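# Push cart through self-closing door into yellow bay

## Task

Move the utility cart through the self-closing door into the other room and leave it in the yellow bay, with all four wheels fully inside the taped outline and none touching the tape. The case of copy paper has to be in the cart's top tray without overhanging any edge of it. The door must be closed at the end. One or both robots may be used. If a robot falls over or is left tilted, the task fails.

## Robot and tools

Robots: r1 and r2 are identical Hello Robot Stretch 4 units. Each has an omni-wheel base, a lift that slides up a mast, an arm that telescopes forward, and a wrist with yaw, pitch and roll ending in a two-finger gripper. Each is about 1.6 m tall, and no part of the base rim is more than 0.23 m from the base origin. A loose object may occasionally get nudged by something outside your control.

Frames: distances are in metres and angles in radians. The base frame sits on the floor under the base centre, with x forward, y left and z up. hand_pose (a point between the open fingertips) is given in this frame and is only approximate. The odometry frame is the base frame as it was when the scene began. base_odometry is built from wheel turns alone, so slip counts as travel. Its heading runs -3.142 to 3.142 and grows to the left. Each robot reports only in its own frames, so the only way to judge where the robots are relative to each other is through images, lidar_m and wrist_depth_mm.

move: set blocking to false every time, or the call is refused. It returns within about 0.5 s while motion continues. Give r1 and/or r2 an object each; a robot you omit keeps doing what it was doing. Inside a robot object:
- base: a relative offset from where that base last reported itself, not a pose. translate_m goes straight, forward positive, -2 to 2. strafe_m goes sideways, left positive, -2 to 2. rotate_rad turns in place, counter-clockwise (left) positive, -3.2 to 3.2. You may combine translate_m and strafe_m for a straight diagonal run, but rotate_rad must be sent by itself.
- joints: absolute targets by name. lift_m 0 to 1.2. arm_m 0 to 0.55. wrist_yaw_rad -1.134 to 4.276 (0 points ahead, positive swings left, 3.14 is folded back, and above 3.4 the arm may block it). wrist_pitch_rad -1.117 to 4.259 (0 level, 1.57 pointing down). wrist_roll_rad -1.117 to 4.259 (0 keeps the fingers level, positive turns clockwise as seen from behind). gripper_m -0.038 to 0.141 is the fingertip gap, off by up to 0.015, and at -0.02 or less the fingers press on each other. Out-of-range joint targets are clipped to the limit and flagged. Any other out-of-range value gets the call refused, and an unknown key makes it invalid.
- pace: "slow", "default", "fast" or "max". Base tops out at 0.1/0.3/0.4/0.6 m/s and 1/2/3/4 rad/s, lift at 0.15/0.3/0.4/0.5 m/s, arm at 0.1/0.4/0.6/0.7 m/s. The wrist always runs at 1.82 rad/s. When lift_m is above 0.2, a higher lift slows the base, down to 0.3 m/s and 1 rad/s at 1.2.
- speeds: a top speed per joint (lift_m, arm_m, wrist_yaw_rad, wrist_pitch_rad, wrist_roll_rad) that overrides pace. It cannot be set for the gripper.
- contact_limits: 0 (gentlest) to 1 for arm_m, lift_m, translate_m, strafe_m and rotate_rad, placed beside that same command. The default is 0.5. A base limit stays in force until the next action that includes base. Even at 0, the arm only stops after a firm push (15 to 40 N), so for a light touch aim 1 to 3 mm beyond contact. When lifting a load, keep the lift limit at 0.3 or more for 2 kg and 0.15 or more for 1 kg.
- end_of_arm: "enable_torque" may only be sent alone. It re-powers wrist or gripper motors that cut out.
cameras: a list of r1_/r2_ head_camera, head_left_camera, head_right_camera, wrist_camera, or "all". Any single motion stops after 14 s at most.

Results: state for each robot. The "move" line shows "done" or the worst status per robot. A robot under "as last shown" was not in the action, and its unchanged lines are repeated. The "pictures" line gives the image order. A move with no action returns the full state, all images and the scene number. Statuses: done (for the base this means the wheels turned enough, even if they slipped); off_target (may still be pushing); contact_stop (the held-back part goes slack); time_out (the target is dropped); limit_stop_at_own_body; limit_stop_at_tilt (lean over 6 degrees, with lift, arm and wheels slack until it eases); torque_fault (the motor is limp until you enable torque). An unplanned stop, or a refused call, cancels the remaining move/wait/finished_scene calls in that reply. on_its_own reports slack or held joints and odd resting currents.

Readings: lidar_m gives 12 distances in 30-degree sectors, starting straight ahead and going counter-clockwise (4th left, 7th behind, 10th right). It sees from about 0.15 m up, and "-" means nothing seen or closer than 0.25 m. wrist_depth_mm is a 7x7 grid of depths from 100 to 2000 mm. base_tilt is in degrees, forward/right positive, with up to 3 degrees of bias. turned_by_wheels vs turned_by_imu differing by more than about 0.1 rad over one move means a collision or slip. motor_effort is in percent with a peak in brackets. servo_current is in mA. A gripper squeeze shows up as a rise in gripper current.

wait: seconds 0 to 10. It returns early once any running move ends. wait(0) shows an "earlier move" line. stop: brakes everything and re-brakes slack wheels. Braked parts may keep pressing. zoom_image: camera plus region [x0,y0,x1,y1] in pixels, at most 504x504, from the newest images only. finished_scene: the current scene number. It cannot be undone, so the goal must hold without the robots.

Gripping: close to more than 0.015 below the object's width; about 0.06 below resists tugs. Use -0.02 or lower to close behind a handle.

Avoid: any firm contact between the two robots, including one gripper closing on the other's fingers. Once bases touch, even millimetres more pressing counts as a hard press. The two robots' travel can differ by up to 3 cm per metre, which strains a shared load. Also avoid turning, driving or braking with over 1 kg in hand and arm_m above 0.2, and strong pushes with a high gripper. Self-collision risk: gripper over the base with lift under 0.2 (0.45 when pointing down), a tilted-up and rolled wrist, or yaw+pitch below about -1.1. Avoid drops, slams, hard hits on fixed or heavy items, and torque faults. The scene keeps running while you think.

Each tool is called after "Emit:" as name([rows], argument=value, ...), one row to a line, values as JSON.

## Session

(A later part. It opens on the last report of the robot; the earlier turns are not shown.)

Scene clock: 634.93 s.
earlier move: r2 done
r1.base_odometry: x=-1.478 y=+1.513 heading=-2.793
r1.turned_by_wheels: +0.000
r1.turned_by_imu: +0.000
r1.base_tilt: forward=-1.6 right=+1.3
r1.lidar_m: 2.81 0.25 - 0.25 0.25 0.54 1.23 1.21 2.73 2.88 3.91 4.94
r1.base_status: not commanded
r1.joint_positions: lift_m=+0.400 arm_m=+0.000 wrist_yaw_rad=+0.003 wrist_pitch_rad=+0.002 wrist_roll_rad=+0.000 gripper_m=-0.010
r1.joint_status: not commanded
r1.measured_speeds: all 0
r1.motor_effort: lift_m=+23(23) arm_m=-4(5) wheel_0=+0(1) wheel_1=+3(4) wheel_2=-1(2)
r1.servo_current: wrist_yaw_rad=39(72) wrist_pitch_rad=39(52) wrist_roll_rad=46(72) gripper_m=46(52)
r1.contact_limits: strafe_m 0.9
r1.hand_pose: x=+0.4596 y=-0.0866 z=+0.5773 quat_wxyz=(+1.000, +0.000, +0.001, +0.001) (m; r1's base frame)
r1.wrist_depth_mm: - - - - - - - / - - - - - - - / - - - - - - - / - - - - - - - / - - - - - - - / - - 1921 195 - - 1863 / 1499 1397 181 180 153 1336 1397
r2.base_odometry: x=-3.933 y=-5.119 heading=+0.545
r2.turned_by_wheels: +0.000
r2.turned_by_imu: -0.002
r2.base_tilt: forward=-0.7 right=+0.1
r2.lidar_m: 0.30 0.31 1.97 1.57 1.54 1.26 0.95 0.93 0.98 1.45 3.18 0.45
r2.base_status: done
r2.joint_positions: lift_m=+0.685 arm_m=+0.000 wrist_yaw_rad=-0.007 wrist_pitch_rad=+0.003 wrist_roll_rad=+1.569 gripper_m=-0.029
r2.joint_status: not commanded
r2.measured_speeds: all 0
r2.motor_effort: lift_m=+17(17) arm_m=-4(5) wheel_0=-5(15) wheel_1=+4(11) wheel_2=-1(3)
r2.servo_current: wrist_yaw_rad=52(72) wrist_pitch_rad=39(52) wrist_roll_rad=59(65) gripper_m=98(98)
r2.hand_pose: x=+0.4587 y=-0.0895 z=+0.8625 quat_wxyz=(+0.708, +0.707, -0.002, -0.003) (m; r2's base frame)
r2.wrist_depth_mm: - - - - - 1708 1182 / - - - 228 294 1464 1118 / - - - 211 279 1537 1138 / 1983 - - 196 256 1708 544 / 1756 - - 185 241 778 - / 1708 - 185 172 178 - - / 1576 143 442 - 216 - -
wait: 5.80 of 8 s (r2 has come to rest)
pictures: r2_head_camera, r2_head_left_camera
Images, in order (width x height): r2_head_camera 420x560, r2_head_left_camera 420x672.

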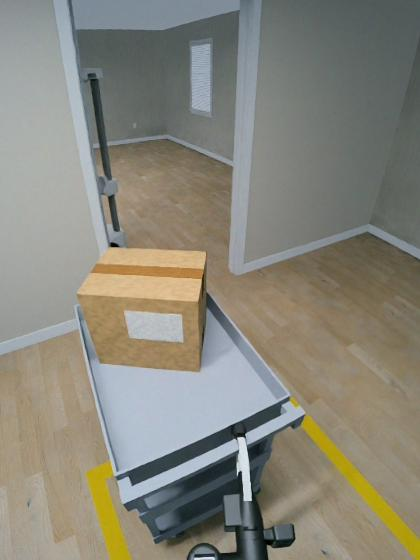

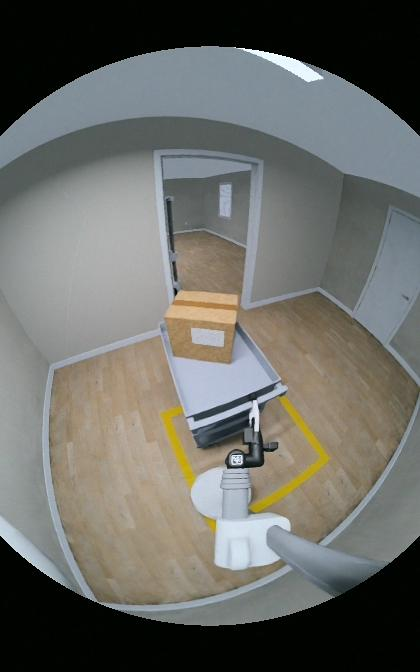

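Emit:
move(blocking=false, r2={"base":{"rotate_rad":-0.5},"pace":"slow"})

Emit:
wait(seconds=6)

Emit:
move(blocking=false, r2={"base":{"strafe_m":0.4,"translate_m":-0.16},"pace":"slow"})

Emit:
wait(seconds=8, cameras=["r2_head_camera","r2_head_left_camera"])

Scene clock: 640.43 s.
move: r2 moving
r1: as last shown
r1.lidar_m: 2.80 0.25 - 0.25 0.25 0.55 1.26 1.23 2.77 2.85 3.93 4.97
r1.motor_effort: lift_m=+23(23) arm_m=-4(4) wheel_0=+0(1) wheel_1=+3(4) wheel_2=-1(1)
r1.servo_current: wrist_yaw_rad=59(59) wrist_pitch_rad=39(46) wrist_roll_rad=20(65) gripper_m=39(46)
r1.contact_limits: strafe_m 0.9
r1.wrist_depth_mm: - - - - - - - / - - - - - - - / - - - - - - - / - - - - - - - / - - - - - - - / - - 1921 195 - 1983 1863 / 1499 1397 180 181 152 1397 1430
r2.base_odometry: x=-3.933 y=-5.119 heading=+0.421
r2.turned_by_wheels: -0.123
r2.turned_by_imu: -0.118
r2.base_tilt: forward=-0.6 right=+0.0
r2.lidar_m: 0.29 0.29 1.92 1.65 1.53 1.44 1.02 0.93 0.95 1.25 2.94 0.48
r2.base_status: rotate_rad moving
r2.joint_positions: lift_m=+0.685 arm_m=+0.000 wrist_yaw_rad=+0.016 wrist_pitch_rad=+0.003 wrist_roll_rad=+1.569 gripper_m=-0.029
r2.joint_status: not commanded
r2.measured_speeds: translate_m=-0.001 strafe_m=+0.001 rotate_rad=-0.488 lift_m=+0.000 arm_m=+0.000 wrist_yaw_rad=+0.040 wrist_pitch_rad=+0.000 wrist_roll_rad=+0.000
r2.motor_effort: lift_m=+17(17) arm_m=-4(4) wheel_0=+12(14) wheel_1=+8(9) wheel_2=+19(19)
r2.servo_current: wrist_yaw_rad=85(85) wrist_pitch_rad=39(39) wrist_roll_rad=46(59) gripper_m=91(98)
r2.hand_pose: x=+0.4607 y=-0.0829 z=+0.8625 quat_wxyz=(+0.708, +0.707, +0.006, +0.005) (m; r2's base frame)
r2.wrist_depth_mm: - - - - - 1661 1160 / - - - 243 - 1708 1182 / - - - 221 291 309 310 / - - - 204 264 1756 508 / 1808 - - 189 245 1618 - / 1708 - 186 173 178 - - / 1576 430 433 - 216 120 -
pictures: none

Scene clock: 641.70 s.
earlier move: r2 done
r1.base_odometry: x=-1.478 y=+1.513 heading=-2.793
r1.turned_by_wheels: +0.000
r1.turned_by_imu: +0.000
r1.base_tilt: forward=-1.5 right=+1.3
r1.lidar_m: 2.83 0.25 - 0.25 0.25 0.54 1.22 1.21 2.77 2.87 3.92 4.95
r1.base_status: not commanded
r1.joint_positions: lift_m=+0.400 arm_m=+0.000 wrist_yaw_rad=+0.003 wrist_pitch_rad=+0.002 wrist_roll_rad=+0.000 gripper_m=-0.010
r1.joint_status: not commanded
r1.measured_speeds: all 0
r1.motor_effort: lift_m=+23(23) arm_m=-4(5) wheel_0=+0(1) wheel_1=+3(4) wheel_2=-1(1)
r1.servo_current: wrist_yaw_rad=46(65) wrist_pitch_rad=46(52) wrist_roll_rad=65(65) gripper_m=46(46)
r1.contact_limits: strafe_m 0.9
r1.hand_pose: x=+0.4596 y=-0.0866 z=+0.5773 quat_wxyz=(+1.000, +0.000, +0.001, +0.001) (m; r1's base frame)
r1.wrist_depth_mm: - - - - - - - / - - - - - - - / - - - - - - - / - - - - - - - / - - - - - - - / - - 1983 194 - - 1921 / 1499 1464 181 180 152 1366 1397
r2.base_odometry: x=-3.933 y=-5.119 heading=+0.046
r2.turned_by_wheels: -0.376
r2.turned_by_imu: -0.371
r2.base_tilt: forward=-0.7 right=+0.1
r2.lidar_m: 0.25 0.25 0.49 2.03 1.59 1.54 1.26 0.96 0.92 1.01 1.45 0.53
r2.base_status: done
r2.joint_positions: lift_m=+0.685 arm_m=+0.000 wrist_yaw_rad=+0.008 wrist_pitch_rad=+0.003 wrist_roll_rad=+1.569 gripper_m=-0.029
r2.joint_status: not commanded
r2.measured_speeds: all 0
r2.motor_effort: lift_m=+17(17) arm_m=+5(5) wheel_0=+7(15) wheel_1=+4(14) wheel_2=+4(20)
r2.servo_current: wrist_yaw_rad=46(104) wrist_pitch_rad=46(46) wrist_roll_rad=39(65) gripper_m=91(98)
r2.hand_pose: x=+0.4599 y=-0.0850 z=+0.8625 quat_wxyz=(+0.708, +0.707, +0.004, +0.002) (m; r2's base frame)
r2.wrist_depth_mm: - - - - - 1661 1160 / - - - - - 1708 1138 / - - - 317 - 1661 1182 / - - - 251 347 347 345 / - - - 191 273 1708 1182 / - - - 160 177 1618 484 / 1921 1921 - - 196 123 504
wait: 1.27 of 6 s (r2 has come to rest)
pictures: none

Scene clock: 642.20 s.
move: r2 moving
r1: as last shown
r1.lidar_m: 2.85 0.25 - 0.25 0.25 0.50 1.26 1.21 2.76 2.86 3.92 4.96
r1.motor_effort: lift_m=+23(23) arm_m=-4(5) wheel_0=+0(1) wheel_1=+3(3) wheel_2=-1(2)
r1.servo_current: wrist_yaw_rad=59(59) wrist_pitch_rad=39(46) wrist_roll_rad=52(72) gripper_m=39(46)
r1.contact_limits: strafe_m 0.9
r1.wrist_depth_mm: - - - - - - - / - - - - - - - / - - - - - - - / - - - - - - - / - - - - - - - / - - 1921 194 - 1921 1921 / 1499 1397 180 181 152 1336 1366
r2.base_odometry: x=-3.938 y=-5.108 heading=+0.047
r2.turned_by_wheels: +0.001
r2.turned_by_imu: +0.001
r2.base_tilt: forward=-0.7 right=+0.1
r2.lidar_m: 0.25 0.25 0.50 1.99 1.58 1.52 1.25 0.95 0.93 1.00 1.49 0.51
r2.base_status: translate_m moving; strafe_m moving
r2.joint_positions: lift_m=+0.685 arm_m=+0.000 wrist_yaw_rad=+0.008 wrist_pitch_rad=+0.003 wrist_roll_rad=+1.569 gripper_m=-0.029
r2.joint_status: not commanded
r2.measured_speeds: translate_m=-0.018 strafe_m=+0.046 rotate_rad=+0.000 lift_m=+0.000 arm_m=+0.000 wrist_yaw_rad=+0.000 wrist_pitch_rad=+0.000 wrist_roll_rad=+0.000
r2.motor_effort: lift_m=+17(17) arm_m=+5(5) wheel_0=-8(8) wheel_1=+10(10) wheel_2=+7(9)
r2.servo_current: wrist_yaw_rad=59(65) wrist_pitch_rad=39(46) wrist_roll_rad=46(52) gripper_m=91(98)
r2.hand_pose: x=+0.4599 y=-0.0850 z=+0.8625 quat_wxyz=(+0.708, +0.707, +0.004, +0.002) (m; r2's base frame)
r2.wrist_depth_mm: - - - - - 1661 1182 / - - - - - 1708 1182 / - - - 317 - 1756 1182 / - - - 248 342 343 347 / - - - 191 272 1708 1205 / - - - 158 179 1618 488 / 1983 1863 - - 196 124 500
pictures: none

Scene clock: 647.27 s.
earlier move: r2 done
r1.base_odometry: x=-1.478 y=+1.513 heading=-2.793
r1.turned_by_wheels: +0.000
r1.turned_by_imu: +0.000
r1.base_tilt: forward=-1.6 right=+1.3
r1.lidar_m: 2.78 0.25 - 0.25 0.25 0.51 1.22 1.21 2.77 2.89 3.91 4.94
r1.base_status: not commanded
r1.joint_positions: lift_m=+0.400 arm_m=+0.000 wrist_yaw_rad=+0.003 wrist_pitch_rad=+0.002 wrist_roll_rad=+0.000 gripper_m=-0.010
r1.joint_status: not commanded
r1.measured_speeds: all 0
r1.motor_effort: lift_m=+23(23) arm_m=-4(5) wheel_0=+0(1) wheel_1=+3(4) wheel_2=-1(2)
r1.servo_current: wrist_yaw_rad=59(72) wrist_pitch_rad=33(52) wrist_roll_rad=46(72) gripper_m=39(52)
r1.contact_limits: strafe_m 0.9
r1.hand_pose: x=+0.4596 y=-0.0866 z=+0.5773 quat_wxyz=(+1.000, +0.000, +0.001, +0.001) (m; r1's base frame)
r1.wrist_depth_mm: - - - - - - - / - - - - - - - / - - - - - - - / - - - - - - - / - - - - - - - / - - 1921 195 - 1921 1863 / 1537 1397 181 180 152 1366 1397
r2.base_odometry: x=-4.111 y=-4.727 heading=+0.046
r2.turned_by_wheels: -0.001
r2.turned_by_imu: -0.002
r2.base_tilt: forward=-0.6 right=+0.1
r2.lidar_m: 0.34 0.29 1.62 1.59 1.23 1.18 1.28 1.20 1.16 1.24 1.82 0.45
r2.base_status: done
r2.joint_positions: lift_m=+0.685 arm_m=+0.000 wrist_yaw_rad=-0.008 wrist_pitch_rad=+0.003 wrist_roll_rad=+1.569 gripper_m=-0.029
r2.joint_status: not commanded
r2.measured_speeds: all 0
r2.motor_effort: lift_m=+17(17) arm_m=+5(5) wheel_0=-6(15) wheel_1=+3(10) wheel_2=+4(9)
r2.servo_current: wrist_yaw_rad=52(72) wrist_pitch_rad=39(52) wrist_roll_rad=39(65) gripper_m=98(104)
r2.hand_pose: x=+0.4585 y=-0.0896 z=+0.8625 quat_wxyz=(+0.708, +0.707, -0.002, -0.004) (m; r2's base frame)
r2.wrist_depth_mm: - - - - - 1708 1160 / - - - 236 - 1618 1182 / - - - 216 286 306 306 / - - - 199 259 1661 512 / - - - 186 241 778 - / - - 185 171 177 - - / 1708 1863 433 - 214 122 -
wait: 5.07 of 8 s (r2 has come to rest)
pictures: r2_head_camera, r2_head_left_camera
Images, in order (width x height): r2_head_camera 420x560, r2_head_left_camera 420x672.

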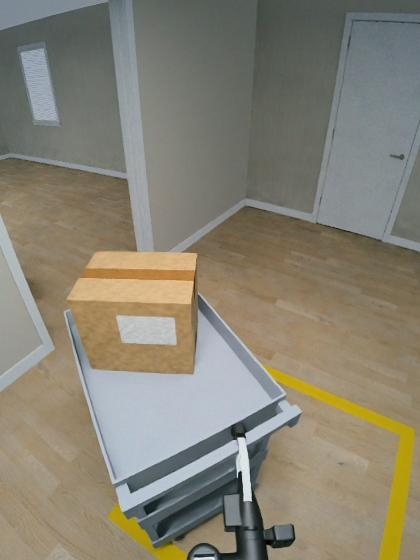

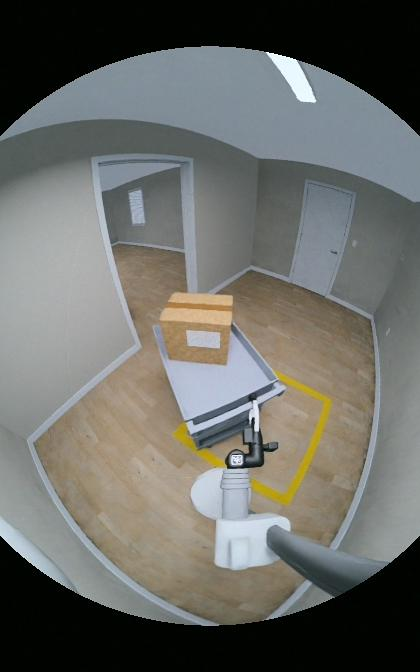

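Emit:
move(blocking=false, r2={"base":{"rotate_rad":-0.6},"pace":"slow"})

Emit:
wait(seconds=6)

Emit:
move(blocking=false, r2={"base":{"strafe_m":0.4},"pace":"slow"})

Emit:
wait(seconds=8, cameras=["r2_head_camera","r2_head_left_camera"])

Scene clock: 657.73 s.
move: r2 moving
r1: as last shown
r1.lidar_m: 2.85 0.25 - 0.25 0.25 0.53 1.26 1.21 2.77 2.88 3.91 4.97
r1.motor_effort: lift_m=+23(23) arm_m=-4(4) wheel_0=+0(1) wheel_1=+3(3) wheel_2=-1(1)
r1.servo_current: wrist_yaw_rad=52(65) wrist_pitch_rad=46(46) wrist_roll_rad=39(59) gripper_m=39(52)
r1.contact_limits: strafe_m 0.9
r1.wrist_depth_mm: - - - - - - - / - - - - - - - / - - - - - - - / - - - - - - - / - - - - - - - / - - 1863 195 - 1983 1863 / 1537 1430 180 180 153 1366 1397
r2.base_odometry: x=-4.111 y=-4.727 heading=-0.077
r2.turned_by_wheels: -0.123
r2.turned_by_imu: -0.119
r2.base_tilt: forward=-0.7 right=+0.1
r2.lidar_m: 0.30 0.27 1.62 1.67 1.27 1.15 1.23 1.25 1.17 1.23 1.61 0.45
r2.base_status: rotate_rad moving
r2.joint_positions: lift_m=+0.685 arm_m=+0.000 wrist_yaw_rad=+0.016 wrist_pitch_rad=+0.003 wrist_roll_rad=+1.569 gripper_m=-0.029
r2.joint_status: not commanded
r2.measured_speeds: translate_m=-0.001 strafe_m=+0.000 rotate_rad=-0.485 lift_m=+0.000 arm_m=+0.000 wrist_yaw_rad=+0.036 wrist_pitch_rad=+0.000 wrist_roll_rad=+0.000
r2.motor_effort: lift_m=+17(17) arm_m=+4(5) wheel_0=+11(15) wheel_1=+9(9) wheel_2=+19(19)
r2.servo_current: wrist_yaw_rad=85(85) wrist_pitch_rad=46(46) wrist_roll_rad=39(46) gripper_m=91(98)
r2.hand_pose: x=+0.4606 y=-0.0828 z=+0.8625 quat_wxyz=(+0.708, +0.707, +0.007, +0.005) (m; r2's base frame)
r2.wrist_depth_mm: - - - - - 1661 1182 / - - - 249 - 1708 1160 / - - - 226 297 309 309 / - - - 206 268 1708 1205 / - - - 190 247 1756 - / - - 564 173 177 - - / 1756 1863 421 - 216 121 -
pictures: none

Scene clock: 659.30 s.
earlier move: r2 done
r1.base_odometry: x=-1.478 y=+1.513 heading=-2.793
r1.turned_by_wheels: +0.000
r1.turned_by_imu: +0.000
r1.base_tilt: forward=-1.6 right=+1.3
r1.lidar_m: 2.85 0.25 - 0.25 0.25 0.53 1.25 1.23 2.75 2.85 3.90 4.96
r1.base_status: not commanded
r1.joint_positions: lift_m=+0.400 arm_m=+0.000 wrist_yaw_rad=+0.003 wrist_pitch_rad=+0.002 wrist_roll_rad=+0.000 gripper_m=-0.010
r1.joint_status: not commanded
r1.measured_speeds: all 0
r1.motor_effort: lift_m=+23(23) arm_m=-4(4) wheel_0=-1(1) wheel_1=+3(4) wheel_2=-1(2)
r1.servo_current: wrist_yaw_rad=59(72) wrist_pitch_rad=46(46) wrist_roll_rad=46(72) gripper_m=46(52)
r1.contact_limits: strafe_m 0.9
r1.hand_pose: x=+0.4596 y=-0.0866 z=+0.5773 quat_wxyz=(+1.000, +0.000, +0.001, +0.001) (m; r1's base frame)
r1.wrist_depth_mm: - - - - - - - / - - - - - - - / - - - - - - - / - - - - - - - / - - - - - - - / - - 1921 194 - 1983 1863 / 1537 1397 181 180 152 1397 1397
r2.base_odometry: x=-4.111 y=-4.727 heading=-0.554
r2.turned_by_wheels: -0.476
r2.turned_by_imu: -0.469
r2.base_tilt: forward=-0.7 right=+0.1
r2.lidar_m: 0.25 0.25 0.76 1.63 1.70 1.25 1.19 1.25 1.23 1.17 1.21 0.53
r2.base_status: done
r2.joint_positions: lift_m=+0.685 arm_m=+0.000 wrist_yaw_rad=-0.006 wrist_pitch_rad=+0.003 wrist_roll_rad=+1.569 gripper_m=-0.029
r2.joint_status: not commanded
r2.measured_speeds: all 0
r2.motor_effort: lift_m=+17(17) arm_m=+5(5) wheel_0=+0(19) wheel_1=+4(13) wheel_2=+2(20)
r2.servo_current: wrist_yaw_rad=52(104) wrist_pitch_rad=39(46) wrist_roll_rad=39(59) gripper_m=85(98)
r2.hand_pose: x=+0.4587 y=-0.0890 z=+0.8625 quat_wxyz=(+0.708, +0.707, -0.001, -0.003) (m; r2's base frame)
r2.wrist_depth_mm: - - - - - 1661 1182 / - - - - - 1661 1182 / - - - 300 - 1708 1255 / - - - 232 327 338 336 / - - - 183 259 1661 1182 / - - 185 151 180 1576 484 / - - - - 198 517 -
wait: 1.57 of 6 s (r2 has come to rest)
pictures: none

Scene clock: 659.80 s.
move: r2 moving
r1: as last shown
r1.lidar_m: 2.84 0.25 - 0.25 0.25 0.52 1.24 1.20 2.75 2.89 3.93 4.95
r1.motor_effort: lift_m=+23(23) arm_m=-4(4) wheel_0=+0(1) wheel_1=+3(4) wheel_2=-1(1)
r1.servo_current: wrist_yaw_rad=52(65) wrist_pitch_rad=39(52) wrist_roll_rad=59(59) gripper_m=46(46)
r1.contact_limits: strafe_m 0.9
r1.wrist_depth_mm: - - - - - - - / - - - - - - - / - - - - - - - / - - - - - - - / - - - - - - - / - - 1921 193 - 1983 1921 / 1537 1397 180 180 152 1336 1366
r2.base_odometry: x=-4.104 y=-4.715 heading=-0.554
r2.turned_by_wheels: -0.001
r2.turned_by_imu: -0.001
r2.base_tilt: forward=-0.7 right=+0.1
r2.lidar_m: 0.25 0.25 0.77 1.60 1.69 1.24 1.20 1.27 1.22 1.18 1.24 0.50
r2.base_status: strafe_m moving
r2.joint_positions: lift_m=+0.685 arm_m=+0.000 wrist_yaw_rad=-0.007 wrist_pitch_rad=+0.003 wrist_roll_rad=+1.569 gripper_m=-0.029
r2.joint_status: not commanded
r2.measured_speeds: translate_m=+0.000 strafe_m=+0.057 rotate_rad=-0.001 lift_m=+0.000 arm_m=+0.000 wrist_yaw_rad=+0.000 wrist_pitch_rad=+0.000 wrist_roll_rad=+0.000
r2.motor_effort: lift_m=+17(17) arm_m=+5(5) wheel_0=-13(13) wheel_1=+7(8) wheel_2=+1(3)
r2.servo_current: wrist_yaw_rad=52(59) wrist_pitch_rad=39(52) wrist_roll_rad=52(52) gripper_m=85(98)
r2.hand_pose: x=+0.4586 y=-0.0894 z=+0.8625 quat_wxyz=(+0.708, +0.707, -0.002, -0.003) (m; r2's base frame)
r2.wrist_depth_mm: - - - - - 1708 1160 / - - - - - 1661 1182 / - - - 300 - 1708 1229 / - - - 233 325 336 338 / - - - 183 259 1756 1205 / - - 185 151 180 1576 484 / - - - - 198 512 -
pictures: none

Scene clock: 664.43 s.
earlier move: r2 done
r1.base_odometry: x=-1.478 y=+1.513 heading=-2.793
r1.turned_by_wheels: +0.000
r1.turned_by_imu: +0.000
r1.base_tilt: forward=-1.6 right=+1.3
r1.lidar_m: 2.83 0.25 - 0.25 0.25 0.52 1.25 1.21 2.75 2.88 3.91 4.95
r1.base_status: not commanded
r1.joint_positions: lift_m=+0.400 arm_m=+0.000 wrist_yaw_rad=+0.003 wrist_pitch_rad=+0.002 wrist_roll_rad=+0.000 gripper_m=-0.010
r1.joint_status: not commanded
r1.measured_speeds: all 0
r1.motor_effort: lift_m=+23(23) arm_m=-4(4) wheel_0=+0(1) wheel_1=+3(4) wheel_2=-2(2)
r1.servo_current: wrist_yaw_rad=46(72) wrist_pitch_rad=46(52) wrist_roll_rad=65(72) gripper_m=46(52)
r1.contact_limits: strafe_m 0.9
r1.hand_pose: x=+0.4596 y=-0.0866 z=+0.5773 quat_wxyz=(+1.000, +0.000, +0.001, +0.001) (m; r1's base frame)
r1.wrist_depth_mm: - - - - - - - / - - - - - - - / - - - - - - - / - - - - - - - / - - - - - - - / - - 1863 194 - 1921 1863 / 1499 1397 181 181 152 1366 1397
r2.base_odometry: x=-3.901 y=-4.387 heading=-0.554
r2.turned_by_wheels: +0.001
r2.turned_by_imu: +0.000
r2.base_tilt: forward=-0.7 right=+0.1
r2.lidar_m: 0.35 0.34 1.32 1.22 1.30 1.25 1.18 1.24 1.63 1.56 1.63 0.47
r2.base_status: done
r2.joint_positions: lift_m=+0.685 arm_m=+0.000 wrist_yaw_rad=-0.006 wrist_pitch_rad=+0.003 wrist_roll_rad=+1.569 gripper_m=-0.029
r2.joint_status: not commanded
r2.measured_speeds: all 0
r2.motor_effort: lift_m=+17(17) arm_m=+5(5) wheel_0=-4(15) wheel_1=+4(9) wheel_2=-1(3)
r2.servo_current: wrist_yaw_rad=46(72) wrist_pitch_rad=39(52) wrist_roll_rad=39(59) gripper_m=98(104)
r2.hand_pose: x=+0.4587 y=-0.0892 z=+0.8625 quat_wxyz=(+0.708, +0.707, -0.001, -0.003) (m; r2's base frame)
r2.wrist_depth_mm: - - - 220 - 1708 1229 / - - - 211 276 1499 1160 / - - - 198 265 1499 1078 / - - - 189 250 1756 - / - - 585 181 239 809 - / - 480 185 173 179 - - / - - 459 - 220 - -
wait: 4.63 of 8 s (r2 has come to rest)
pictures: r2_head_camera, r2_head_left_camera
Images, in order (width x height): r2_head_camera 420x560, r2_head_left_camera 420x672.

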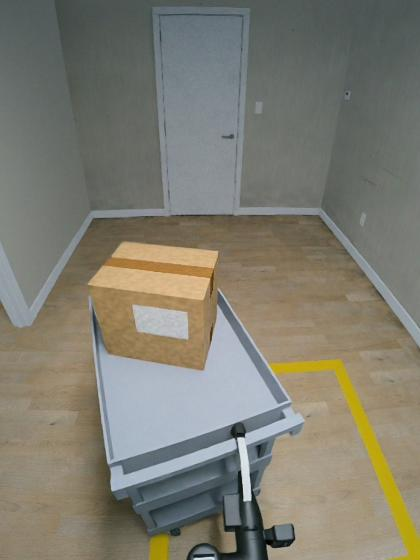

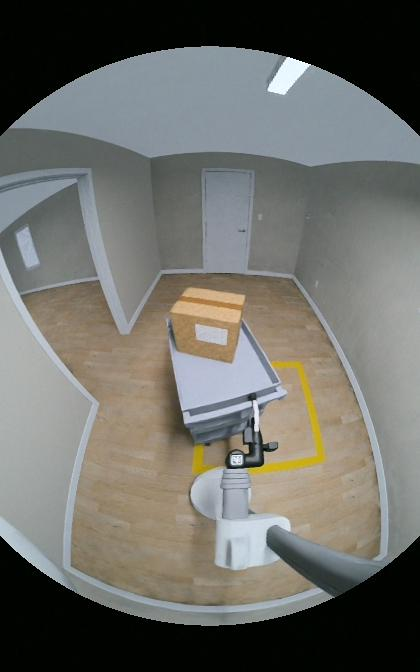

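Emit:
move(blocking=false, r2={"base":{"rotate_rad":-0.4},"pace":"slow"})

Emit:
wait(seconds=6)

Emit:
move(blocking=false, r2={"base":{"strafe_m":0.5},"pace":"slow"})

Emit:
wait(seconds=8, cameras=["r2_head_camera","r2_head_left_camera"])

Scene clock: 681.20 s.
move: r2 moving
r1: as last shown
r1.lidar_m: 2.87 0.25 - 0.25 0.25 0.52 1.24 1.20 2.77 2.87 3.91 4.95
r1.motor_effort: lift_m=+23(23) arm_m=-4(4) wheel_0=+0(1) wheel_1=+3(3) wheel_2=-1(1)
r1.servo_current: wrist_yaw_rad=39(65) wrist_pitch_rad=39(46) wrist_roll_rad=52(59) gripper_m=39(46)
r1.contact_limits: strafe_m 0.9
r1.wrist_depth_mm: - - - - - - - / - - - - - - - / - - - - - - - / - - - - - - - / - - - - - - - / - - 1983 195 - 1921 1863 / 1499 1397 181 180 153 1366 1397
r2.base_odometry: x=-3.901 y=-4.387 heading=-0.677
r2.turned_by_wheels: -0.124
r2.turned_by_imu: -0.119
r2.base_tilt: forward=-0.7 right=+0.0
r2.lidar_m: 0.34 0.30 1.35 1.24 1.27 1.31 1.18 1.22 1.51 1.56 1.56 0.47
r2.base_status: rotate_rad moving
r2.joint_positions: lift_m=+0.685 arm_m=+0.000 wrist_yaw_rad=+0.011 wrist_pitch_rad=+0.003 wrist_roll_rad=+1.569 gripper_m=-0.029
r2.joint_status: not commanded
r2.measured_speeds: translate_m=+0.001 strafe_m=+0.000 rotate_rad=-0.491 lift_m=+0.000 arm_m=+0.000 wrist_yaw_rad=+0.008 wrist_pitch_rad=+0.000 wrist_roll_rad=+0.000
r2.motor_effort: lift_m=+17(17) arm_m=+4(5) wheel_0=+11(15) wheel_1=+6(10) wheel_2=+18(18)
r2.servo_current: wrist_yaw_rad=65(72) wrist_pitch_rad=33(46) wrist_roll_rad=59(59) gripper_m=91(98)
r2.hand_pose: x=+0.4602 y=-0.0842 z=+0.8625 quat_wxyz=(+0.708, +0.707, +0.005, +0.003) (m; r2's base frame)
r2.wrist_depth_mm: - - - - - 1708 1205 / - - - 226 291 1576 1182 / - - - 210 277 300 301 / - - - 197 257 1756 535 / - - - 186 242 778 - / - - 186 173 178 - - / - - 436 - 220 - -
pictures: none

Scene clock: 682.23 s.
earlier move: r2 done
r1.base_odometry: x=-1.478 y=+1.513 heading=-2.793
r1.turned_by_wheels: +0.000
r1.turned_by_imu: +0.000
r1.base_tilt: forward=-1.6 right=+1.3
r1.lidar_m: 2.83 0.25 - 0.25 0.25 0.51 1.26 1.22 2.76 2.87 3.91 4.95
r1.base_status: not commanded
r1.joint_positions: lift_m=+0.400 arm_m=+0.000 wrist_yaw_rad=+0.003 wrist_pitch_rad=+0.002 wrist_roll_rad=+0.000 gripper_m=-0.010
r1.joint_status: not commanded
r1.measured_speeds: all 0
r1.motor_effort: lift_m=+23(23) arm_m=-4(4) wheel_0=+0(1) wheel_1=+4(4) wheel_2=-1(2)
r1.servo_current: wrist_yaw_rad=59(65) wrist_pitch_rad=46(52) wrist_roll_rad=39(65) gripper_m=46(46)
r1.contact_limits: strafe_m 0.9
r1.hand_pose: x=+0.4596 y=-0.0866 z=+0.5773 quat_wxyz=(+1.000, +0.000, +0.001, +0.001) (m; r1's base frame)
r1.wrist_depth_mm: - - - - - - - / - - - - - - - / - - - - - - - / - - - - - - - / - - - - - - - / - - 1863 195 - - 1921 / 1499 1397 181 181 153 1336 1366
r2.base_odometry: x=-3.901 y=-4.387 heading=-0.953
r2.turned_by_wheels: -0.275
r2.turned_by_imu: -0.267
r2.base_tilt: forward=-0.7 right=+0.1
r2.lidar_m: 0.25 0.25 2.10 1.26 1.22 1.35 1.19 1.19 1.29 1.60 1.57 0.52
r2.base_status: done
r2.joint_positions: lift_m=+0.685 arm_m=+0.000 wrist_yaw_rad=+0.000 wrist_pitch_rad=+0.003 wrist_roll_rad=+1.569 gripper_m=-0.029
r2.joint_status: not commanded
r2.measured_speeds: all 0
r2.motor_effort: lift_m=+17(17) arm_m=-3(5) wheel_0=+5(15) wheel_1=+4(10) wheel_2=+4(18)
r2.servo_current: wrist_yaw_rad=39(78) wrist_pitch_rad=46(46) wrist_roll_rad=46(59) gripper_m=91(98)
r2.hand_pose: x=+0.4593 y=-0.0874 z=+0.8625 quat_wxyz=(+0.708, +0.707, +0.001, -0.001) (m; r2's base frame)
r2.wrist_depth_mm: - - - - - 1618 1160 / - - - - - 1661 1205 / - - - 286 - 1708 1138 / - - - 220 314 332 334 / - - - 188 257 1708 1255 / - - 184 159 178 1576 496 / - - - - 199 - -
wait: 1.03 of 6 s (r2 has come to rest)
pictures: none

Scene clock: 682.73 s.
move: r2 moving
r1: as last shown
r1.lidar_m: 2.84 0.25 - 0.25 0.25 0.50 1.21 1.19 2.76 2.85 3.91 4.96
r1.motor_effort: lift_m=+23(23) arm_m=-4(4) wheel_0=+0(1) wheel_1=+3(3) wheel_2=-1(2)
r1.servo_current: wrist_yaw_rad=46(59) wrist_pitch_rad=39(46) wrist_roll_rad=46(59) gripper_m=46(46)
r1.contact_limits: strafe_m 0.9
r1.wrist_depth_mm: - - - - - - - / - - - - - - - / - - - - - - - / - - - - - - - / - - - - - - - / - - 1921 194 - 1921 1863 / 1499 1397 180 180 152 1366 1336
r2.base_odometry: x=-3.889 y=-4.379 heading=-0.953
r2.turned_by_wheels: +0.000
r2.turned_by_imu: +0.000
r2.base_tilt: forward=-0.7 right=+0.1
r2.lidar_m: 0.25 0.25 2.10 1.24 1.22 1.35 1.22 1.18 1.31 1.60 1.58 0.49
r2.base_status: strafe_m moving
r2.joint_positions: lift_m=+0.685 arm_m=+0.000 wrist_yaw_rad=-0.001 wrist_pitch_rad=+0.003 wrist_roll_rad=+1.569 gripper_m=-0.029
r2.joint_status: not commanded
r2.measured_speeds: translate_m=+0.000 strafe_m=+0.057 rotate_rad=-0.001 lift_m=+0.000 arm_m=+0.000 wrist_yaw_rad=-0.007 wrist_pitch_rad=+0.000 wrist_roll_rad=+0.000
r2.motor_effort: lift_m=+17(17) arm_m=-4(4) wheel_0=-5(10) wheel_1=+9(9) wheel_2=+0(3)
r2.servo_current: wrist_yaw_rad=46(52) wrist_pitch_rad=46(46) wrist_roll_rad=46(52) gripper_m=91(98)
r2.hand_pose: x=+0.4592 y=-0.0877 z=+0.8625 quat_wxyz=(+0.708, +0.707, +0.001, -0.001) (m; r2's base frame)
r2.wrist_depth_mm: - - - - - 1537 1182 / - - - - - 1708 1229 / - - - 291 - 1756 1182 / - - - 220 315 334 336 / - - - 187 258 1708 1255 / - - 185 158 178 1618 500 / - - - - 204 - -
pictures: none

Scene clock: 688.37 s.
earlier move: r2 done
r1.base_odometry: x=-1.478 y=+1.513 heading=-2.793
r1.turned_by_wheels: +0.000
r1.turned_by_imu: +0.000
r1.base_tilt: forward=-1.6 right=+1.3
r1.lidar_m: 2.86 0.25 - 0.25 0.26 0.53 1.24 1.19 2.76 2.90 3.90 4.96
r1.base_status: not commanded
r1.joint_positions: lift_m=+0.400 arm_m=+0.000 wrist_yaw_rad=+0.003 wrist_pitch_rad=+0.002 wrist_roll_rad=+0.000 gripper_m=-0.010
r1.joint_status: not commanded
r1.measured_speeds: all 0
r1.motor_effort: lift_m=+23(23) arm_m=-4(5) wheel_0=+0(1) wheel_1=+3(4) wheel_2=-1(2)
r1.servo_current: wrist_yaw_rad=39(78) wrist_pitch_rad=39(52) wrist_roll_rad=52(72) gripper_m=39(46)
r1.contact_limits: strafe_m 0.9
r1.hand_pose: x=+0.4596 y=-0.0866 z=+0.5773 quat_wxyz=(+1.000, +0.000, +0.001, +0.001) (m; r1's base frame)
r1.wrist_depth_mm: - - - - - - - / - - - - - - - / - - - - - - - / - - - - - - - / - - - - - - - / - - 1921 194 - 1921 1921 / 1499 1366 181 180 153 1366 1397
r2.base_odometry: x=-3.493 y=-4.097 heading=-0.953
r2.turned_by_wheels: +0.000
r2.turned_by_imu: -0.001
r2.base_tilt: forward=-0.6 right=+0.0
r2.lidar_m: 0.32 0.31 1.69 0.80 0.76 0.87 1.29 1.38 1.51 2.06 2.02 0.45
r2.base_status: done
r2.joint_positions: lift_m=+0.685 arm_m=+0.000 wrist_yaw_rad=-0.005 wrist_pitch_rad=+0.003 wrist_roll_rad=+1.569 gripper_m=-0.029
r2.joint_status: not commanded
r2.measured_speeds: all 0
r2.motor_effort: lift_m=+17(17) arm_m=-4(4) wheel_0=-4(14) wheel_1=+3(9) wheel_2=+0(3)
r2.servo_current: wrist_yaw_rad=39(65) wrist_pitch_rad=46(52) wrist_roll_rad=59(59) gripper_m=91(98)
r2.hand_pose: x=+0.4588 y=-0.0889 z=+0.8625 quat_wxyz=(+0.708, +0.707, -0.001, -0.003) (m; r2's base frame)
r2.wrist_depth_mm: - - - - - 1708 1098 / - - - 222 287 1618 1182 / - - - 204 274 290 291 / - - - 195 254 1708 564 / - - - 183 241 778 - / - - 185 172 178 - - / - - 439 - 216 - -
wait: 5.63 of 8 s (r2 has come to rest)
pictures: r2_head_camera, r2_head_left_camera
Images, in order (width x height): r2_head_camera 420x560, r2_head_left_camera 420x672.

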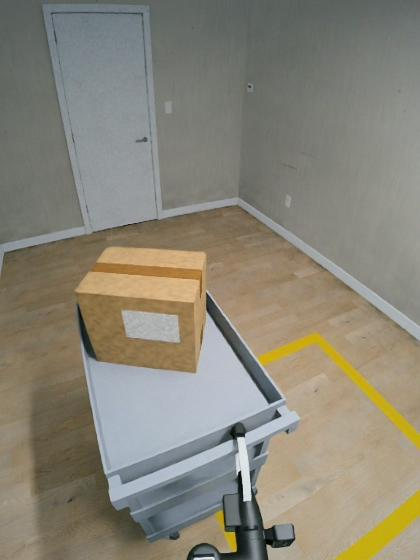

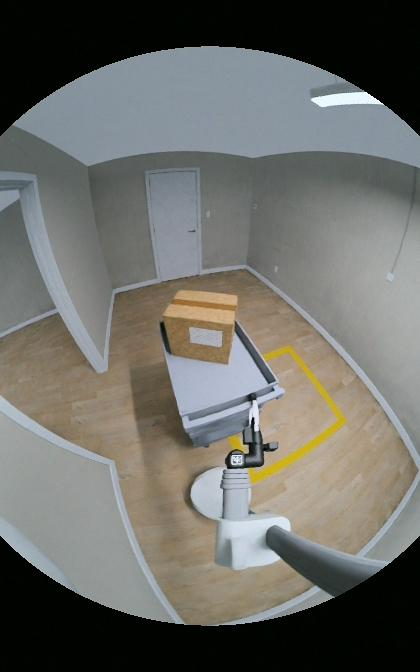

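Emit:
move(blocking=false, r2={"base":{"rotate_rad":-0.35},"pace":"slow"})

Emit:
wait(seconds=6)

Emit:
move(blocking=false, r2={"base":{"strafe_m":0.38,"translate_m":0.17},"pace":"slow"})

Emit:
wait(seconds=8, cameras=["r2_head_camera","r2_head_left_camera","r2_head_right_camera"])

Scene clock: 696.93 s.
move: r2 moving
r1: as last shown
r1.lidar_m: 2.82 0.25 - 0.25 0.25 0.52 1.23 1.19 2.77 2.87 3.92 4.96
r1.motor_effort: lift_m=+23(23) arm_m=-4(4) wheel_0=-1(1) wheel_1=+3(3) wheel_2=-1(2)
r1.servo_current: wrist_yaw_rad=65(65) wrist_pitch_rad=39(52) wrist_roll_rad=33(52) gripper_m=46(46)
r1.contact_limits: strafe_m 0.9
r1.wrist_depth_mm: - - - - - - - / - - - - - - - / - - - - - - - / - - - - - - - / - - - - - - - / - - 1863 194 - 1983 1863 / 1537 1430 181 180 153 1397 1397
r2.base_odometry: x=-3.493 y=-4.098 heading=-1.076
r2.turned_by_wheels: -0.123
r2.turned_by_imu: -0.119
r2.base_tilt: forward=-0.6 right=+0.1
r2.lidar_m: 0.30 0.31 1.69 0.81 0.78 0.81 1.13 1.38 1.43 1.99 2.02 0.47
r2.base_status: rotate_rad moving
r2.joint_positions: lift_m=+0.685 arm_m=+0.000 wrist_yaw_rad=+0.014 wrist_pitch_rad=+0.003 wrist_roll_rad=+1.569 gripper_m=-0.029
r2.joint_status: not commanded
r2.measured_speeds: translate_m=+0.000 strafe_m=-0.001 rotate_rad=-0.486 lift_m=+0.000 arm_m=+0.000 wrist_yaw_rad=+0.027 wrist_pitch_rad=+0.000 wrist_roll_rad=+0.000
r2.motor_effort: lift_m=+17(17) arm_m=-3(4) wheel_0=+13(14) wheel_1=+8(9) wheel_2=+18(18)
r2.servo_current: wrist_yaw_rad=85(85) wrist_pitch_rad=46(46) wrist_roll_rad=46(59) gripper_m=85(98)
r2.hand_pose: x=+0.4605 y=-0.0833 z=+0.8625 quat_wxyz=(+0.708, +0.707, +0.006, +0.004) (m; r2's base frame)
r2.wrist_depth_mm: - - - - - 1708 1098 / - - - 234 - 1708 1118 / - - - 218 287 296 294 / - - - 202 263 1756 1182 / - - - 186 243 1618 - / - - 186 174 177 - - / - - 427 - 217 - -
pictures: none

Scene clock: 697.90 s.
earlier move: r2 done
r1.base_odometry: x=-1.478 y=+1.513 heading=-2.793
r1.turned_by_wheels: +0.000
r1.turned_by_imu: +0.000
r1.base_tilt: forward=-1.6 right=+1.3
r1.lidar_m: 2.85 0.25 - 0.25 0.25 0.52 1.25 1.20 2.77 2.89 3.94 4.95
r1.base_status: not commanded
r1.joint_positions: lift_m=+0.400 arm_m=+0.000 wrist_yaw_rad=+0.003 wrist_pitch_rad=+0.002 wrist_roll_rad=+0.000 gripper_m=-0.010
r1.joint_status: not commanded
r1.measured_speeds: all 0
r1.motor_effort: lift_m=+23(23) arm_m=-4(4) wheel_0=+0(1) wheel_1=+3(4) wheel_2=-1(2)
r1.servo_current: wrist_yaw_rad=59(65) wrist_pitch_rad=33(52) wrist_roll_rad=72(72) gripper_m=39(46)
r1.contact_limits: strafe_m 0.9
r1.hand_pose: x=+0.4596 y=-0.0866 z=+0.5773 quat_wxyz=(+1.000, +0.000, +0.001, +0.001) (m; r1's base frame)
r1.wrist_depth_mm: - - - - - - - / - - - - - - - / - - - - - - - / - - - - - - - / - - - - - - - / - - 1921 195 - 1921 1983 / 1576 1397 181 180 152 1336 1397
r2.base_odometry: x=-3.494 y=-4.097 heading=-1.302
r2.turned_by_wheels: -0.226
r2.turned_by_imu: -0.219
r2.base_tilt: forward=-0.7 right=+0.1
r2.lidar_m: 0.26 0.25 1.67 0.86 0.76 0.78 0.95 1.39 1.38 1.67 2.03 0.51
r2.base_status: done
r2.joint_positions: lift_m=+0.685 arm_m=+0.000 wrist_yaw_rad=-0.003 wrist_pitch_rad=+0.003 wrist_roll_rad=+1.569 gripper_m=-0.029
r2.joint_status: not commanded
r2.measured_speeds: translate_m=+0.000 strafe_m=+0.000 rotate_rad=+0.000 lift_m=+0.000 arm_m=+0.000 wrist_yaw_rad=+0.001 wrist_pitch_rad=+0.000 wrist_roll_rad=+0.000
r2.motor_effort: lift_m=+17(17) arm_m=-4(4) wheel_0=+2(14) wheel_1=+6(9) wheel_2=+0(20)
r2.servo_current: wrist_yaw_rad=39(85) wrist_pitch_rad=46(46) wrist_roll_rad=46(59) gripper_m=98(98)
r2.hand_pose: x=+0.4591 y=-0.0883 z=+0.8625 quat_wxyz=(+0.708, +0.707, +0.000, -0.002) (m; r2's base frame)
r2.wrist_depth_mm: - - - - - 1661 1205 / - - - 276 - 1661 1118 / - - - 267 - 1708 1118 / - - - 213 294 324 327 / - - - 187 252 1756 1255 / - - 185 166 177 1618 535 / - - 508 - 207 122 -
wait: 0.97 of 6 s (r2 has come to rest)
pictures: none

Scene clock: 698.40 s.
move: r2 moving
r1: as last shown
r1.lidar_m: 2.82 0.25 - 0.25 0.25 0.49 1.20 1.21 2.76 2.90 3.89 4.96
r1.motor_effort: lift_m=+23(23) arm_m=-4(4) wheel_0=+0(1) wheel_1=+3(3) wheel_2=-1(1)
r1.servo_current: wrist_yaw_rad=72(72) wrist_pitch_rad=39(39) wrist_roll_rad=46(72) gripper_m=46(52)
r1.contact_limits: strafe_m 0.9
r1.wrist_depth_mm: - - - - - - - / - - - - - - - / - - - - - - - / - - - - - - - / - - - - - - - / - - 1983 194 - 1921 1863 / 1464 1430 180 181 153 1336 1366
r2.base_odometry: x=-3.481 y=-4.099 heading=-1.303
r2.turned_by_wheels: -0.001
r2.turned_by_imu: -0.001
r2.base_tilt: forward=-0.7 right=+0.1
r2.lidar_m: 0.26 0.25 1.68 0.85 0.75 0.77 0.94 1.39 1.38 1.68 2.03 0.47
r2.base_status: translate_m moving; strafe_m moving
r2.joint_positions: lift_m=+0.685 arm_m=+0.000 wrist_yaw_rad=-0.003 wrist_pitch_rad=+0.003 wrist_roll_rad=+1.569 gripper_m=-0.029
r2.joint_status: not commanded
r2.measured_speeds: translate_m=+0.020 strafe_m=+0.044 rotate_rad=+0.000 lift_m=+0.000 arm_m=+0.000 wrist_yaw_rad=-0.008 wrist_pitch_rad=+0.000 wrist_roll_rad=+0.000
r2.motor_effort: lift_m=+17(17) arm_m=-4(4) wheel_0=-6(8) wheel_1=+9(9) wheel_2=-13(13)
r2.servo_current: wrist_yaw_rad=46(59) wrist_pitch_rad=39(46) wrist_roll_rad=46(59) gripper_m=91(98)
r2.hand_pose: x=+0.4590 y=-0.0884 z=+0.8625 quat_wxyz=(+0.708, +0.707, +0.000, -0.002) (m; r2's base frame)
r2.wrist_depth_mm: - - - - - 1661 1229 / - - - 279 - 1708 1182 / - - - 271 - 1708 1098 / - - - 213 306 324 324 / - - - 186 253 1708 1255 / - - 186 161 179 1618 535 / - - 535 - 205 122 -
pictures: none

Scene clock: 703.33 s.
earlier move: r2 done
r1.base_odometry: x=-1.478 y=+1.513 heading=-2.793
r1.turned_by_wheels: +0.000
r1.turned_by_imu: +0.000
r1.base_tilt: forward=-1.6 right=+1.2
r1.lidar_m: 2.83 0.25 - 0.25 0.25 0.52 1.25 1.18 2.77 2.84 3.94 4.96
r1.base_status: not commanded
r1.joint_positions: lift_m=+0.400 arm_m=+0.000 wrist_yaw_rad=+0.003 wrist_pitch_rad=+0.002 wrist_roll_rad=+0.000 gripper_m=-0.010
r1.joint_status: not commanded
r1.measured_speeds: all 0
r1.motor_effort: lift_m=+23(23) arm_m=-4(5) wheel_0=+0(1) wheel_1=+3(4) wheel_2=-1(2)
r1.servo_current: wrist_yaw_rad=52(72) wrist_pitch_rad=46(52) wrist_roll_rad=52(72) gripper_m=39(52)
r1.contact_limits: strafe_m 0.9
r1.hand_pose: x=+0.4596 y=-0.0866 z=+0.5773 quat_wxyz=(+1.000, +0.000, +0.001, +0.001) (m; r1's base frame)
r1.wrist_depth_mm: - - - - - - - / - - - - - - - / - - - - - - - / - - - - - - - / - - - - - - - / - - 1863 195 - 1983 - / 1537 1397 181 179 153 1336 1366
r2.base_odometry: x=-3.082 y=-4.161 heading=-1.303
r2.turned_by_wheels: +0.000
r2.turned_by_imu: +0.000
r2.base_tilt: forward=-0.7 right=+0.0
r2.lidar_m: 0.28 0.28 1.30 1.31 0.59 0.60 0.75 1.34 1.75 2.12 2.18 0.49
r2.base_status: done
r2.joint_positions: lift_m=+0.685 arm_m=+0.000 wrist_yaw_rad=-0.004 wrist_pitch_rad=+0.003 wrist_roll_rad=+1.569 gripper_m=-0.029
r2.joint_status: not commanded
r2.measured_speeds: all 0
r2.motor_effort: lift_m=+17(17) arm_m=-4(4) wheel_0=-5(13) wheel_1=+4(9) wheel_2=-6(13)
r2.servo_current: wrist_yaw_rad=52(72) wrist_pitch_rad=46(52) wrist_roll_rad=39(59) gripper_m=85(98)
r2.hand_pose: x=+0.4589 y=-0.0887 z=+0.8625 quat_wxyz=(+0.708, +0.707, -0.001, -0.002) (m; r2's base frame)
r2.wrist_depth_mm: - - - - - 1618 1118 / - - - 256 - 1708 1255 / - - - 224 298 304 304 / - - - 206 268 1618 1182 / - - - 188 242 1756 508 / - - 185 169 178 768 - / - - 415 - 211 122 -
wait: 4.93 of 8 s (r2 has come to rest)
pictures: r2_head_camera, r2_head_left_camera, r2_head_right_camera
Images, in order (width x height): r2_head_camera 420x560, r2_head_left_camera 420x672, r2_head_right_camera 420x672.

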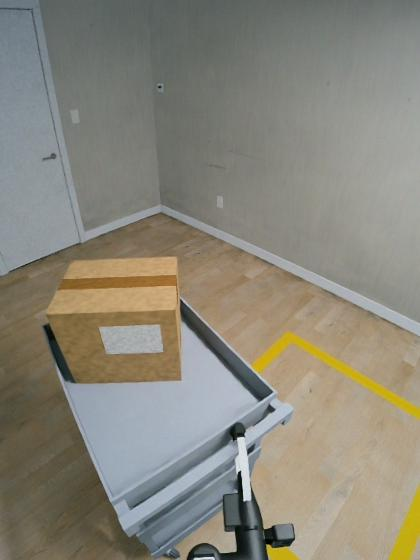

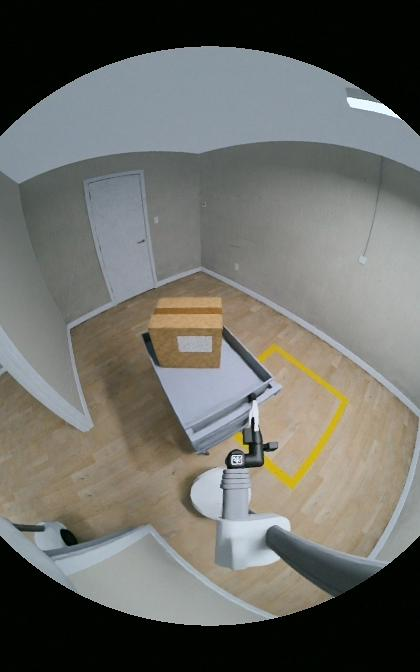

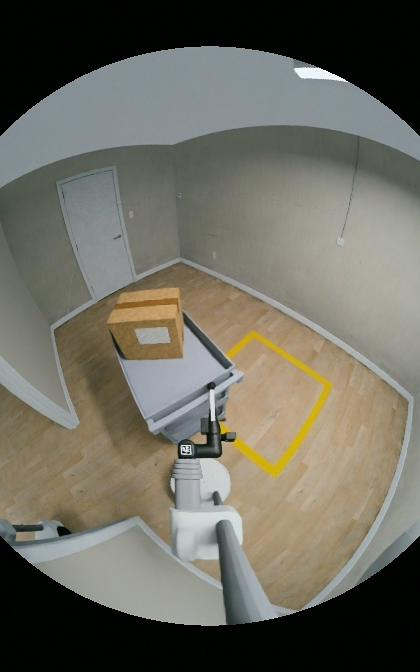

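Emit:
move(blocking=false, r2={"base":{"rotate_rad":0.5},"pace":"slow"})

Emit:
wait(seconds=6, cameras=["r2_head_camera","r2_head_right_camera"])

Scene clock: 729.20 s.
move: r2 moving
r1: as last shown
r1.lidar_m: 2.84 0.25 - 0.25 0.25 0.51 1.25 1.21 2.76 2.88 3.91 4.96
r1.motor_effort: lift_m=+23(23) arm_m=-4(4) wheel_0=+0(1) wheel_1=+4(4) wheel_2=-1(1)
r1.servo_current: wrist_yaw_rad=46(72) wrist_pitch_rad=39(52) wrist_roll_rad=46(52) gripper_m=39(46)
r1.contact_limits: strafe_m 0.9
r1.wrist_depth_mm: - - - - - - - / - - - - - - - / - - - - - - - / - - - - - - - / - - - - - - - / - - 1863 194 - 1921 1863 / 1499 1397 181 180 153 1366 1366
r2.base_odometry: x=-3.083 y=-4.161 heading=-1.178
r2.turned_by_wheels: +0.124
r2.turned_by_imu: +0.120
r2.base_tilt: forward=-0.6 right=+0.1
r2.lidar_m: 0.32 0.31 1.29 3.87 0.60 0.63 0.81 1.75 1.80 2.30 2.17 0.47
r2.base_status: rotate_rad moving
r2.joint_positions: lift_m=+0.685 arm_m=+0.000 wrist_yaw_rad=-0.013 wrist_pitch_rad=+0.003 wrist_roll_rad=+1.569 gripper_m=-0.029
r2.joint_status: not commanded
r2.measured_speeds: translate_m=+0.002 strafe_m=-0.001 rotate_rad=+0.494 lift_m=+0.000 arm_m=+0.000 wrist_yaw_rad=+0.000 wrist_pitch_rad=+0.000 wrist_roll_rad=+0.000
r2.motor_effort: lift_m=+17(17) arm_m=-4(4) wheel_0=-15(15) wheel_1=-9(9) wheel_2=-16(17)
r2.servo_current: wrist_yaw_rad=72(85) wrist_pitch_rad=39(46) wrist_roll_rad=52(59) gripper_m=85(98)
r2.hand_pose: x=+0.4582 y=-0.0911 z=+0.8625 quat_wxyz=(+0.708, +0.707, -0.004, -0.005) (m; r2's base frame)
r2.wrist_depth_mm: - - - - - 1661 1229 / - - - 234 - 1661 1182 / - - - 210 282 294 297 / - - - 198 258 1708 1182 / - - - 183 241 1618 - / - - 185 170 178 - - / - 424 427 - 214 122 -
pictures: none

Scene clock: 730.40 s.
earlier move: r2 done
r1.base_odometry: x=-1.478 y=+1.513 heading=-2.793
r1.turned_by_wheels: +0.000
r1.turned_by_imu: +0.000
r1.base_tilt: forward=-1.6 right=+1.3
r1.lidar_m: 2.84 0.25 - 0.25 0.25 0.48 1.24 1.20 2.77 2.87 3.90 4.96
r1.base_status: not commanded
r1.joint_positions: lift_m=+0.400 arm_m=+0.000 wrist_yaw_rad=+0.003 wrist_pitch_rad=+0.002 wrist_roll_rad=+0.000 gripper_m=-0.010
r1.joint_status: not commanded
r1.measured_speeds: all 0
r1.motor_effort: lift_m=+23(23) arm_m=-4(4) wheel_0=+0(1) wheel_1=+3(4) wheel_2=-1(2)
r1.servo_current: wrist_yaw_rad=59(72) wrist_pitch_rad=39(52) wrist_roll_rad=52(72) gripper_m=39(52)
r1.contact_limits: strafe_m 0.9
r1.hand_pose: x=+0.4596 y=-0.0866 z=+0.5773 quat_wxyz=(+1.000, +0.000, +0.001, +0.001) (m; r1's base frame)
r1.wrist_depth_mm: - - - - - - - / - - - - - - - / - - - - - - - / - - - - - - - / - - - - - - - / - - 1863 194 - 1921 1983 / 1464 1430 180 180 152 1366 1397
r2.base_odometry: x=-3.082 y=-4.161 heading=-0.804
r2.turned_by_wheels: +0.374
r2.turned_by_imu: +0.365
r2.base_tilt: forward=-0.7 right=+0.1
r2.lidar_m: 0.42 0.44 1.28 0.60 0.62 0.74 1.30 1.76 2.05 2.20 2.19 0.43
r2.base_status: done
r2.joint_positions: lift_m=+0.685 arm_m=+0.000 wrist_yaw_rad=-0.001 wrist_pitch_rad=+0.003 wrist_roll_rad=+1.569 gripper_m=-0.029
r2.joint_status: not commanded
r2.measured_speeds: all 0
r2.motor_effort: lift_m=+17(17) arm_m=-4(4) wheel_0=-7(18) wheel_1=-4(9) wheel_2=-5(17)
r2.servo_current: wrist_yaw_rad=46(85) wrist_pitch_rad=39(52) wrist_roll_rad=52(59) gripper_m=85(98)
r2.hand_pose: x=+0.4593 y=-0.0876 z=+0.8625 quat_wxyz=(+0.708, +0.707, +0.001, -0.001) (m; r2's base frame)
r2.wrist_depth_mm: - - - 151 151 216 1098 / - - - 156 213 222 - / - - 569 159 218 - - / - - 462 164 224 831 - / - - 496 169 230 842 - / - - 185 173 177 - - / - - - - - 1537 -
wait: 1.20 of 6 s (r2 has come to rest)
pictures: r2_head_camera, r2_head_right_camera
Images, in order (width x height): r2_head_camera 420x560, r2_head_right_camera 420x672.

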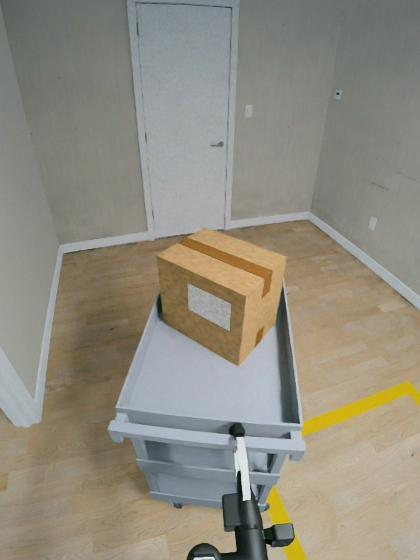

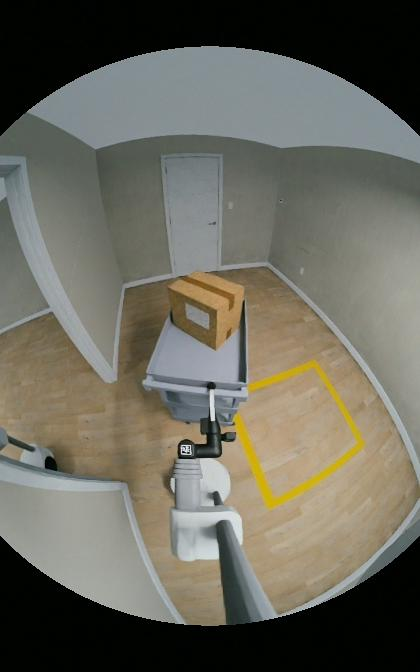

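Emit:
move(blocking=false, r2={"base":{"translate_m":0.4},"pace":"slow"})

Emit:
wait(seconds=8, cameras=["r2_head_camera","r2_head_right_camera"])

Scene clock: 738.10 s.
move: r2 moving
r1: as last shown
r1.lidar_m: 2.83 0.25 - 0.25 0.25 0.52 1.23 1.21 2.76 2.90 3.91 4.95
r1.motor_effort: lift_m=+23(23) arm_m=-4(4) wheel_0=+0(0) wheel_1=+3(3) wheel_2=-1(1)
r1.servo_current: wrist_yaw_rad=39(72) wrist_pitch_rad=39(52) wrist_roll_rad=52(52) gripper_m=39(52)
r1.contact_limits: strafe_m 0.9
r1.wrist_depth_mm: - - - - - - - / - - - - - - - / - - - - - - - / - - - - - - - / - - - - - - - / - - 1921 194 - 1921 1921 / 1499 1464 181 180 153 1336 1397
r2.base_odometry: x=-3.074 y=-4.169 heading=-0.804
r2.turned_by_wheels: +0.000
r2.turned_by_imu: +0.000
r2.base_tilt: forward=-0.7 right=+0.1
r2.lidar_m: 0.42 0.44 1.27 0.58 0.61 0.71 1.30 1.77 2.07 2.19 2.19 0.42
r2.base_status: translate_m moving
r2.joint_positions: lift_m=+0.685 arm_m=+0.000 wrist_yaw_rad=-0.001 wrist_pitch_rad=+0.003 wrist_roll_rad=+1.569 gripper_m=-0.029
r2.joint_status: not commanded
r2.measured_speeds: translate_m=+0.050 strafe_m=+0.000 rotate_rad=+0.005 lift_m=+0.000 arm_m=+0.000 wrist_yaw_rad=+0.000 wrist_pitch_rad=+0.000 wrist_roll_rad=+0.000
r2.motor_effort: lift_m=+17(17) arm_m=-4(4) wheel_0=+7(7) wheel_1=+6(6) wheel_2=-13(14)
r2.servo_current: wrist_yaw_rad=46(52) wrist_pitch_rad=39(46) wrist_roll_rad=39(59) gripper_m=91(98)
r2.hand_pose: x=+0.4592 y=-0.0878 z=+0.8625 quat_wxyz=(+0.708, +0.707, +0.000, -0.001) (m; r2's base frame)
r2.wrist_depth_mm: - - - 153 152 1366 1098 / - - - 157 215 220 220 / - - 580 160 219 - - / - - 469 164 224 - - / - - 492 168 229 854 - / - - 185 172 176 - - / - - - - - 121 -
pictures: none

Scene clock: 742.90 s.
earlier move: r2 done
r1.base_odometry: x=-1.478 y=+1.513 heading=-2.793
r1.turned_by_wheels: +0.000
r1.turned_by_imu: +0.000
r1.base_tilt: forward=-1.5 right=+1.3
r1.lidar_m: 2.87 0.25 - 0.25 0.25 0.54 1.23 1.23 2.75 2.88 3.91 4.95
r1.base_status: not commanded
r1.joint_positions: lift_m=+0.400 arm_m=+0.000 wrist_yaw_rad=+0.003 wrist_pitch_rad=+0.002 wrist_roll_rad=+0.000 gripper_m=-0.010
r1.joint_status: not commanded
r1.measured_speeds: all 0
r1.motor_effort: lift_m=+23(23) arm_m=-4(4) wheel_0=+0(1) wheel_1=+3(4) wheel_2=-1(2)
r1.servo_current: wrist_yaw_rad=46(72) wrist_pitch_rad=39(52) wrist_roll_rad=46(72) gripper_m=39(52)
r1.contact_limits: strafe_m 0.9
r1.hand_pose: x=+0.4596 y=-0.0866 z=+0.5773 quat_wxyz=(+1.000, +0.000, +0.001, +0.001) (m; r1's base frame)
r1.wrist_depth_mm: - - - - - - - / - - - - - - - / - - - - - - - / - - - - - - - / - - - - - - - / - - 1863 194 - 1921 1863 / 1537 1397 181 180 152 1366 1397
r2.base_odometry: x=-2.805 y=-4.448 heading=-0.804
r2.turned_by_wheels: +0.000
r2.turned_by_imu: +0.002
r2.base_tilt: forward=-0.6 right=+0.1
r2.lidar_m: 0.39 0.40 1.01 1.58 0.77 0.84 1.55 2.15 2.44 2.08 2.09 0.42
r2.base_status: done
r2.joint_positions: lift_m=+0.685 arm_m=+0.000 wrist_yaw_rad=+0.001 wrist_pitch_rad=+0.003 wrist_roll_rad=+1.569 gripper_m=-0.029
r2.joint_status: not commanded
r2.measured_speeds: all 0
r2.motor_effort: lift_m=+17(17) arm_m=-4(4) wheel_0=+6(13) wheel_1=+4(9) wheel_2=-5(14)
r2.servo_current: wrist_yaw_rad=52(65) wrist_pitch_rad=39(52) wrist_roll_rad=52(59) gripper_m=91(98)
r2.hand_pose: x=+0.4594 y=-0.0872 z=+0.8625 quat_wxyz=(+0.708, +0.707, +0.001, -0.001) (m; r2's base frame)
r2.wrist_depth_mm: - - - 179 179 1661 1160 / - - - 178 238 246 245 / - - - 177 236 1618 - / - - 585 234 236 842 - / - - 462 175 234 - - / - - 185 173 177 - - / - - 535 - 230 - -
wait: 4.80 of 8 s (r2 has come to rest)
pictures: r2_head_camera, r2_head_right_camera
Images, in order (width x height): r2_head_camera 420x560, r2_head_right_camera 420x672.

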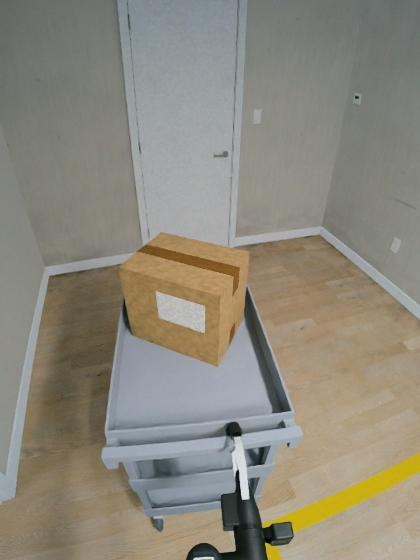

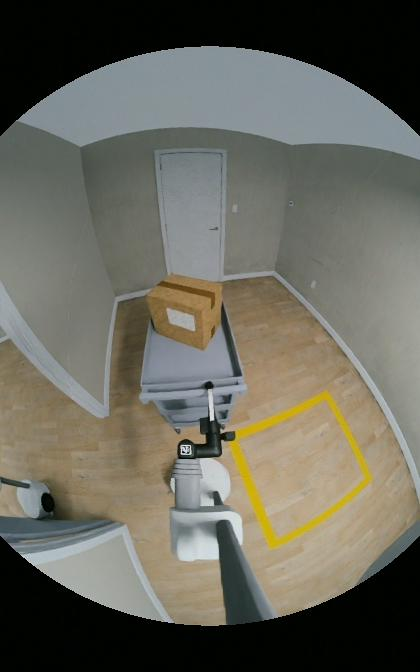

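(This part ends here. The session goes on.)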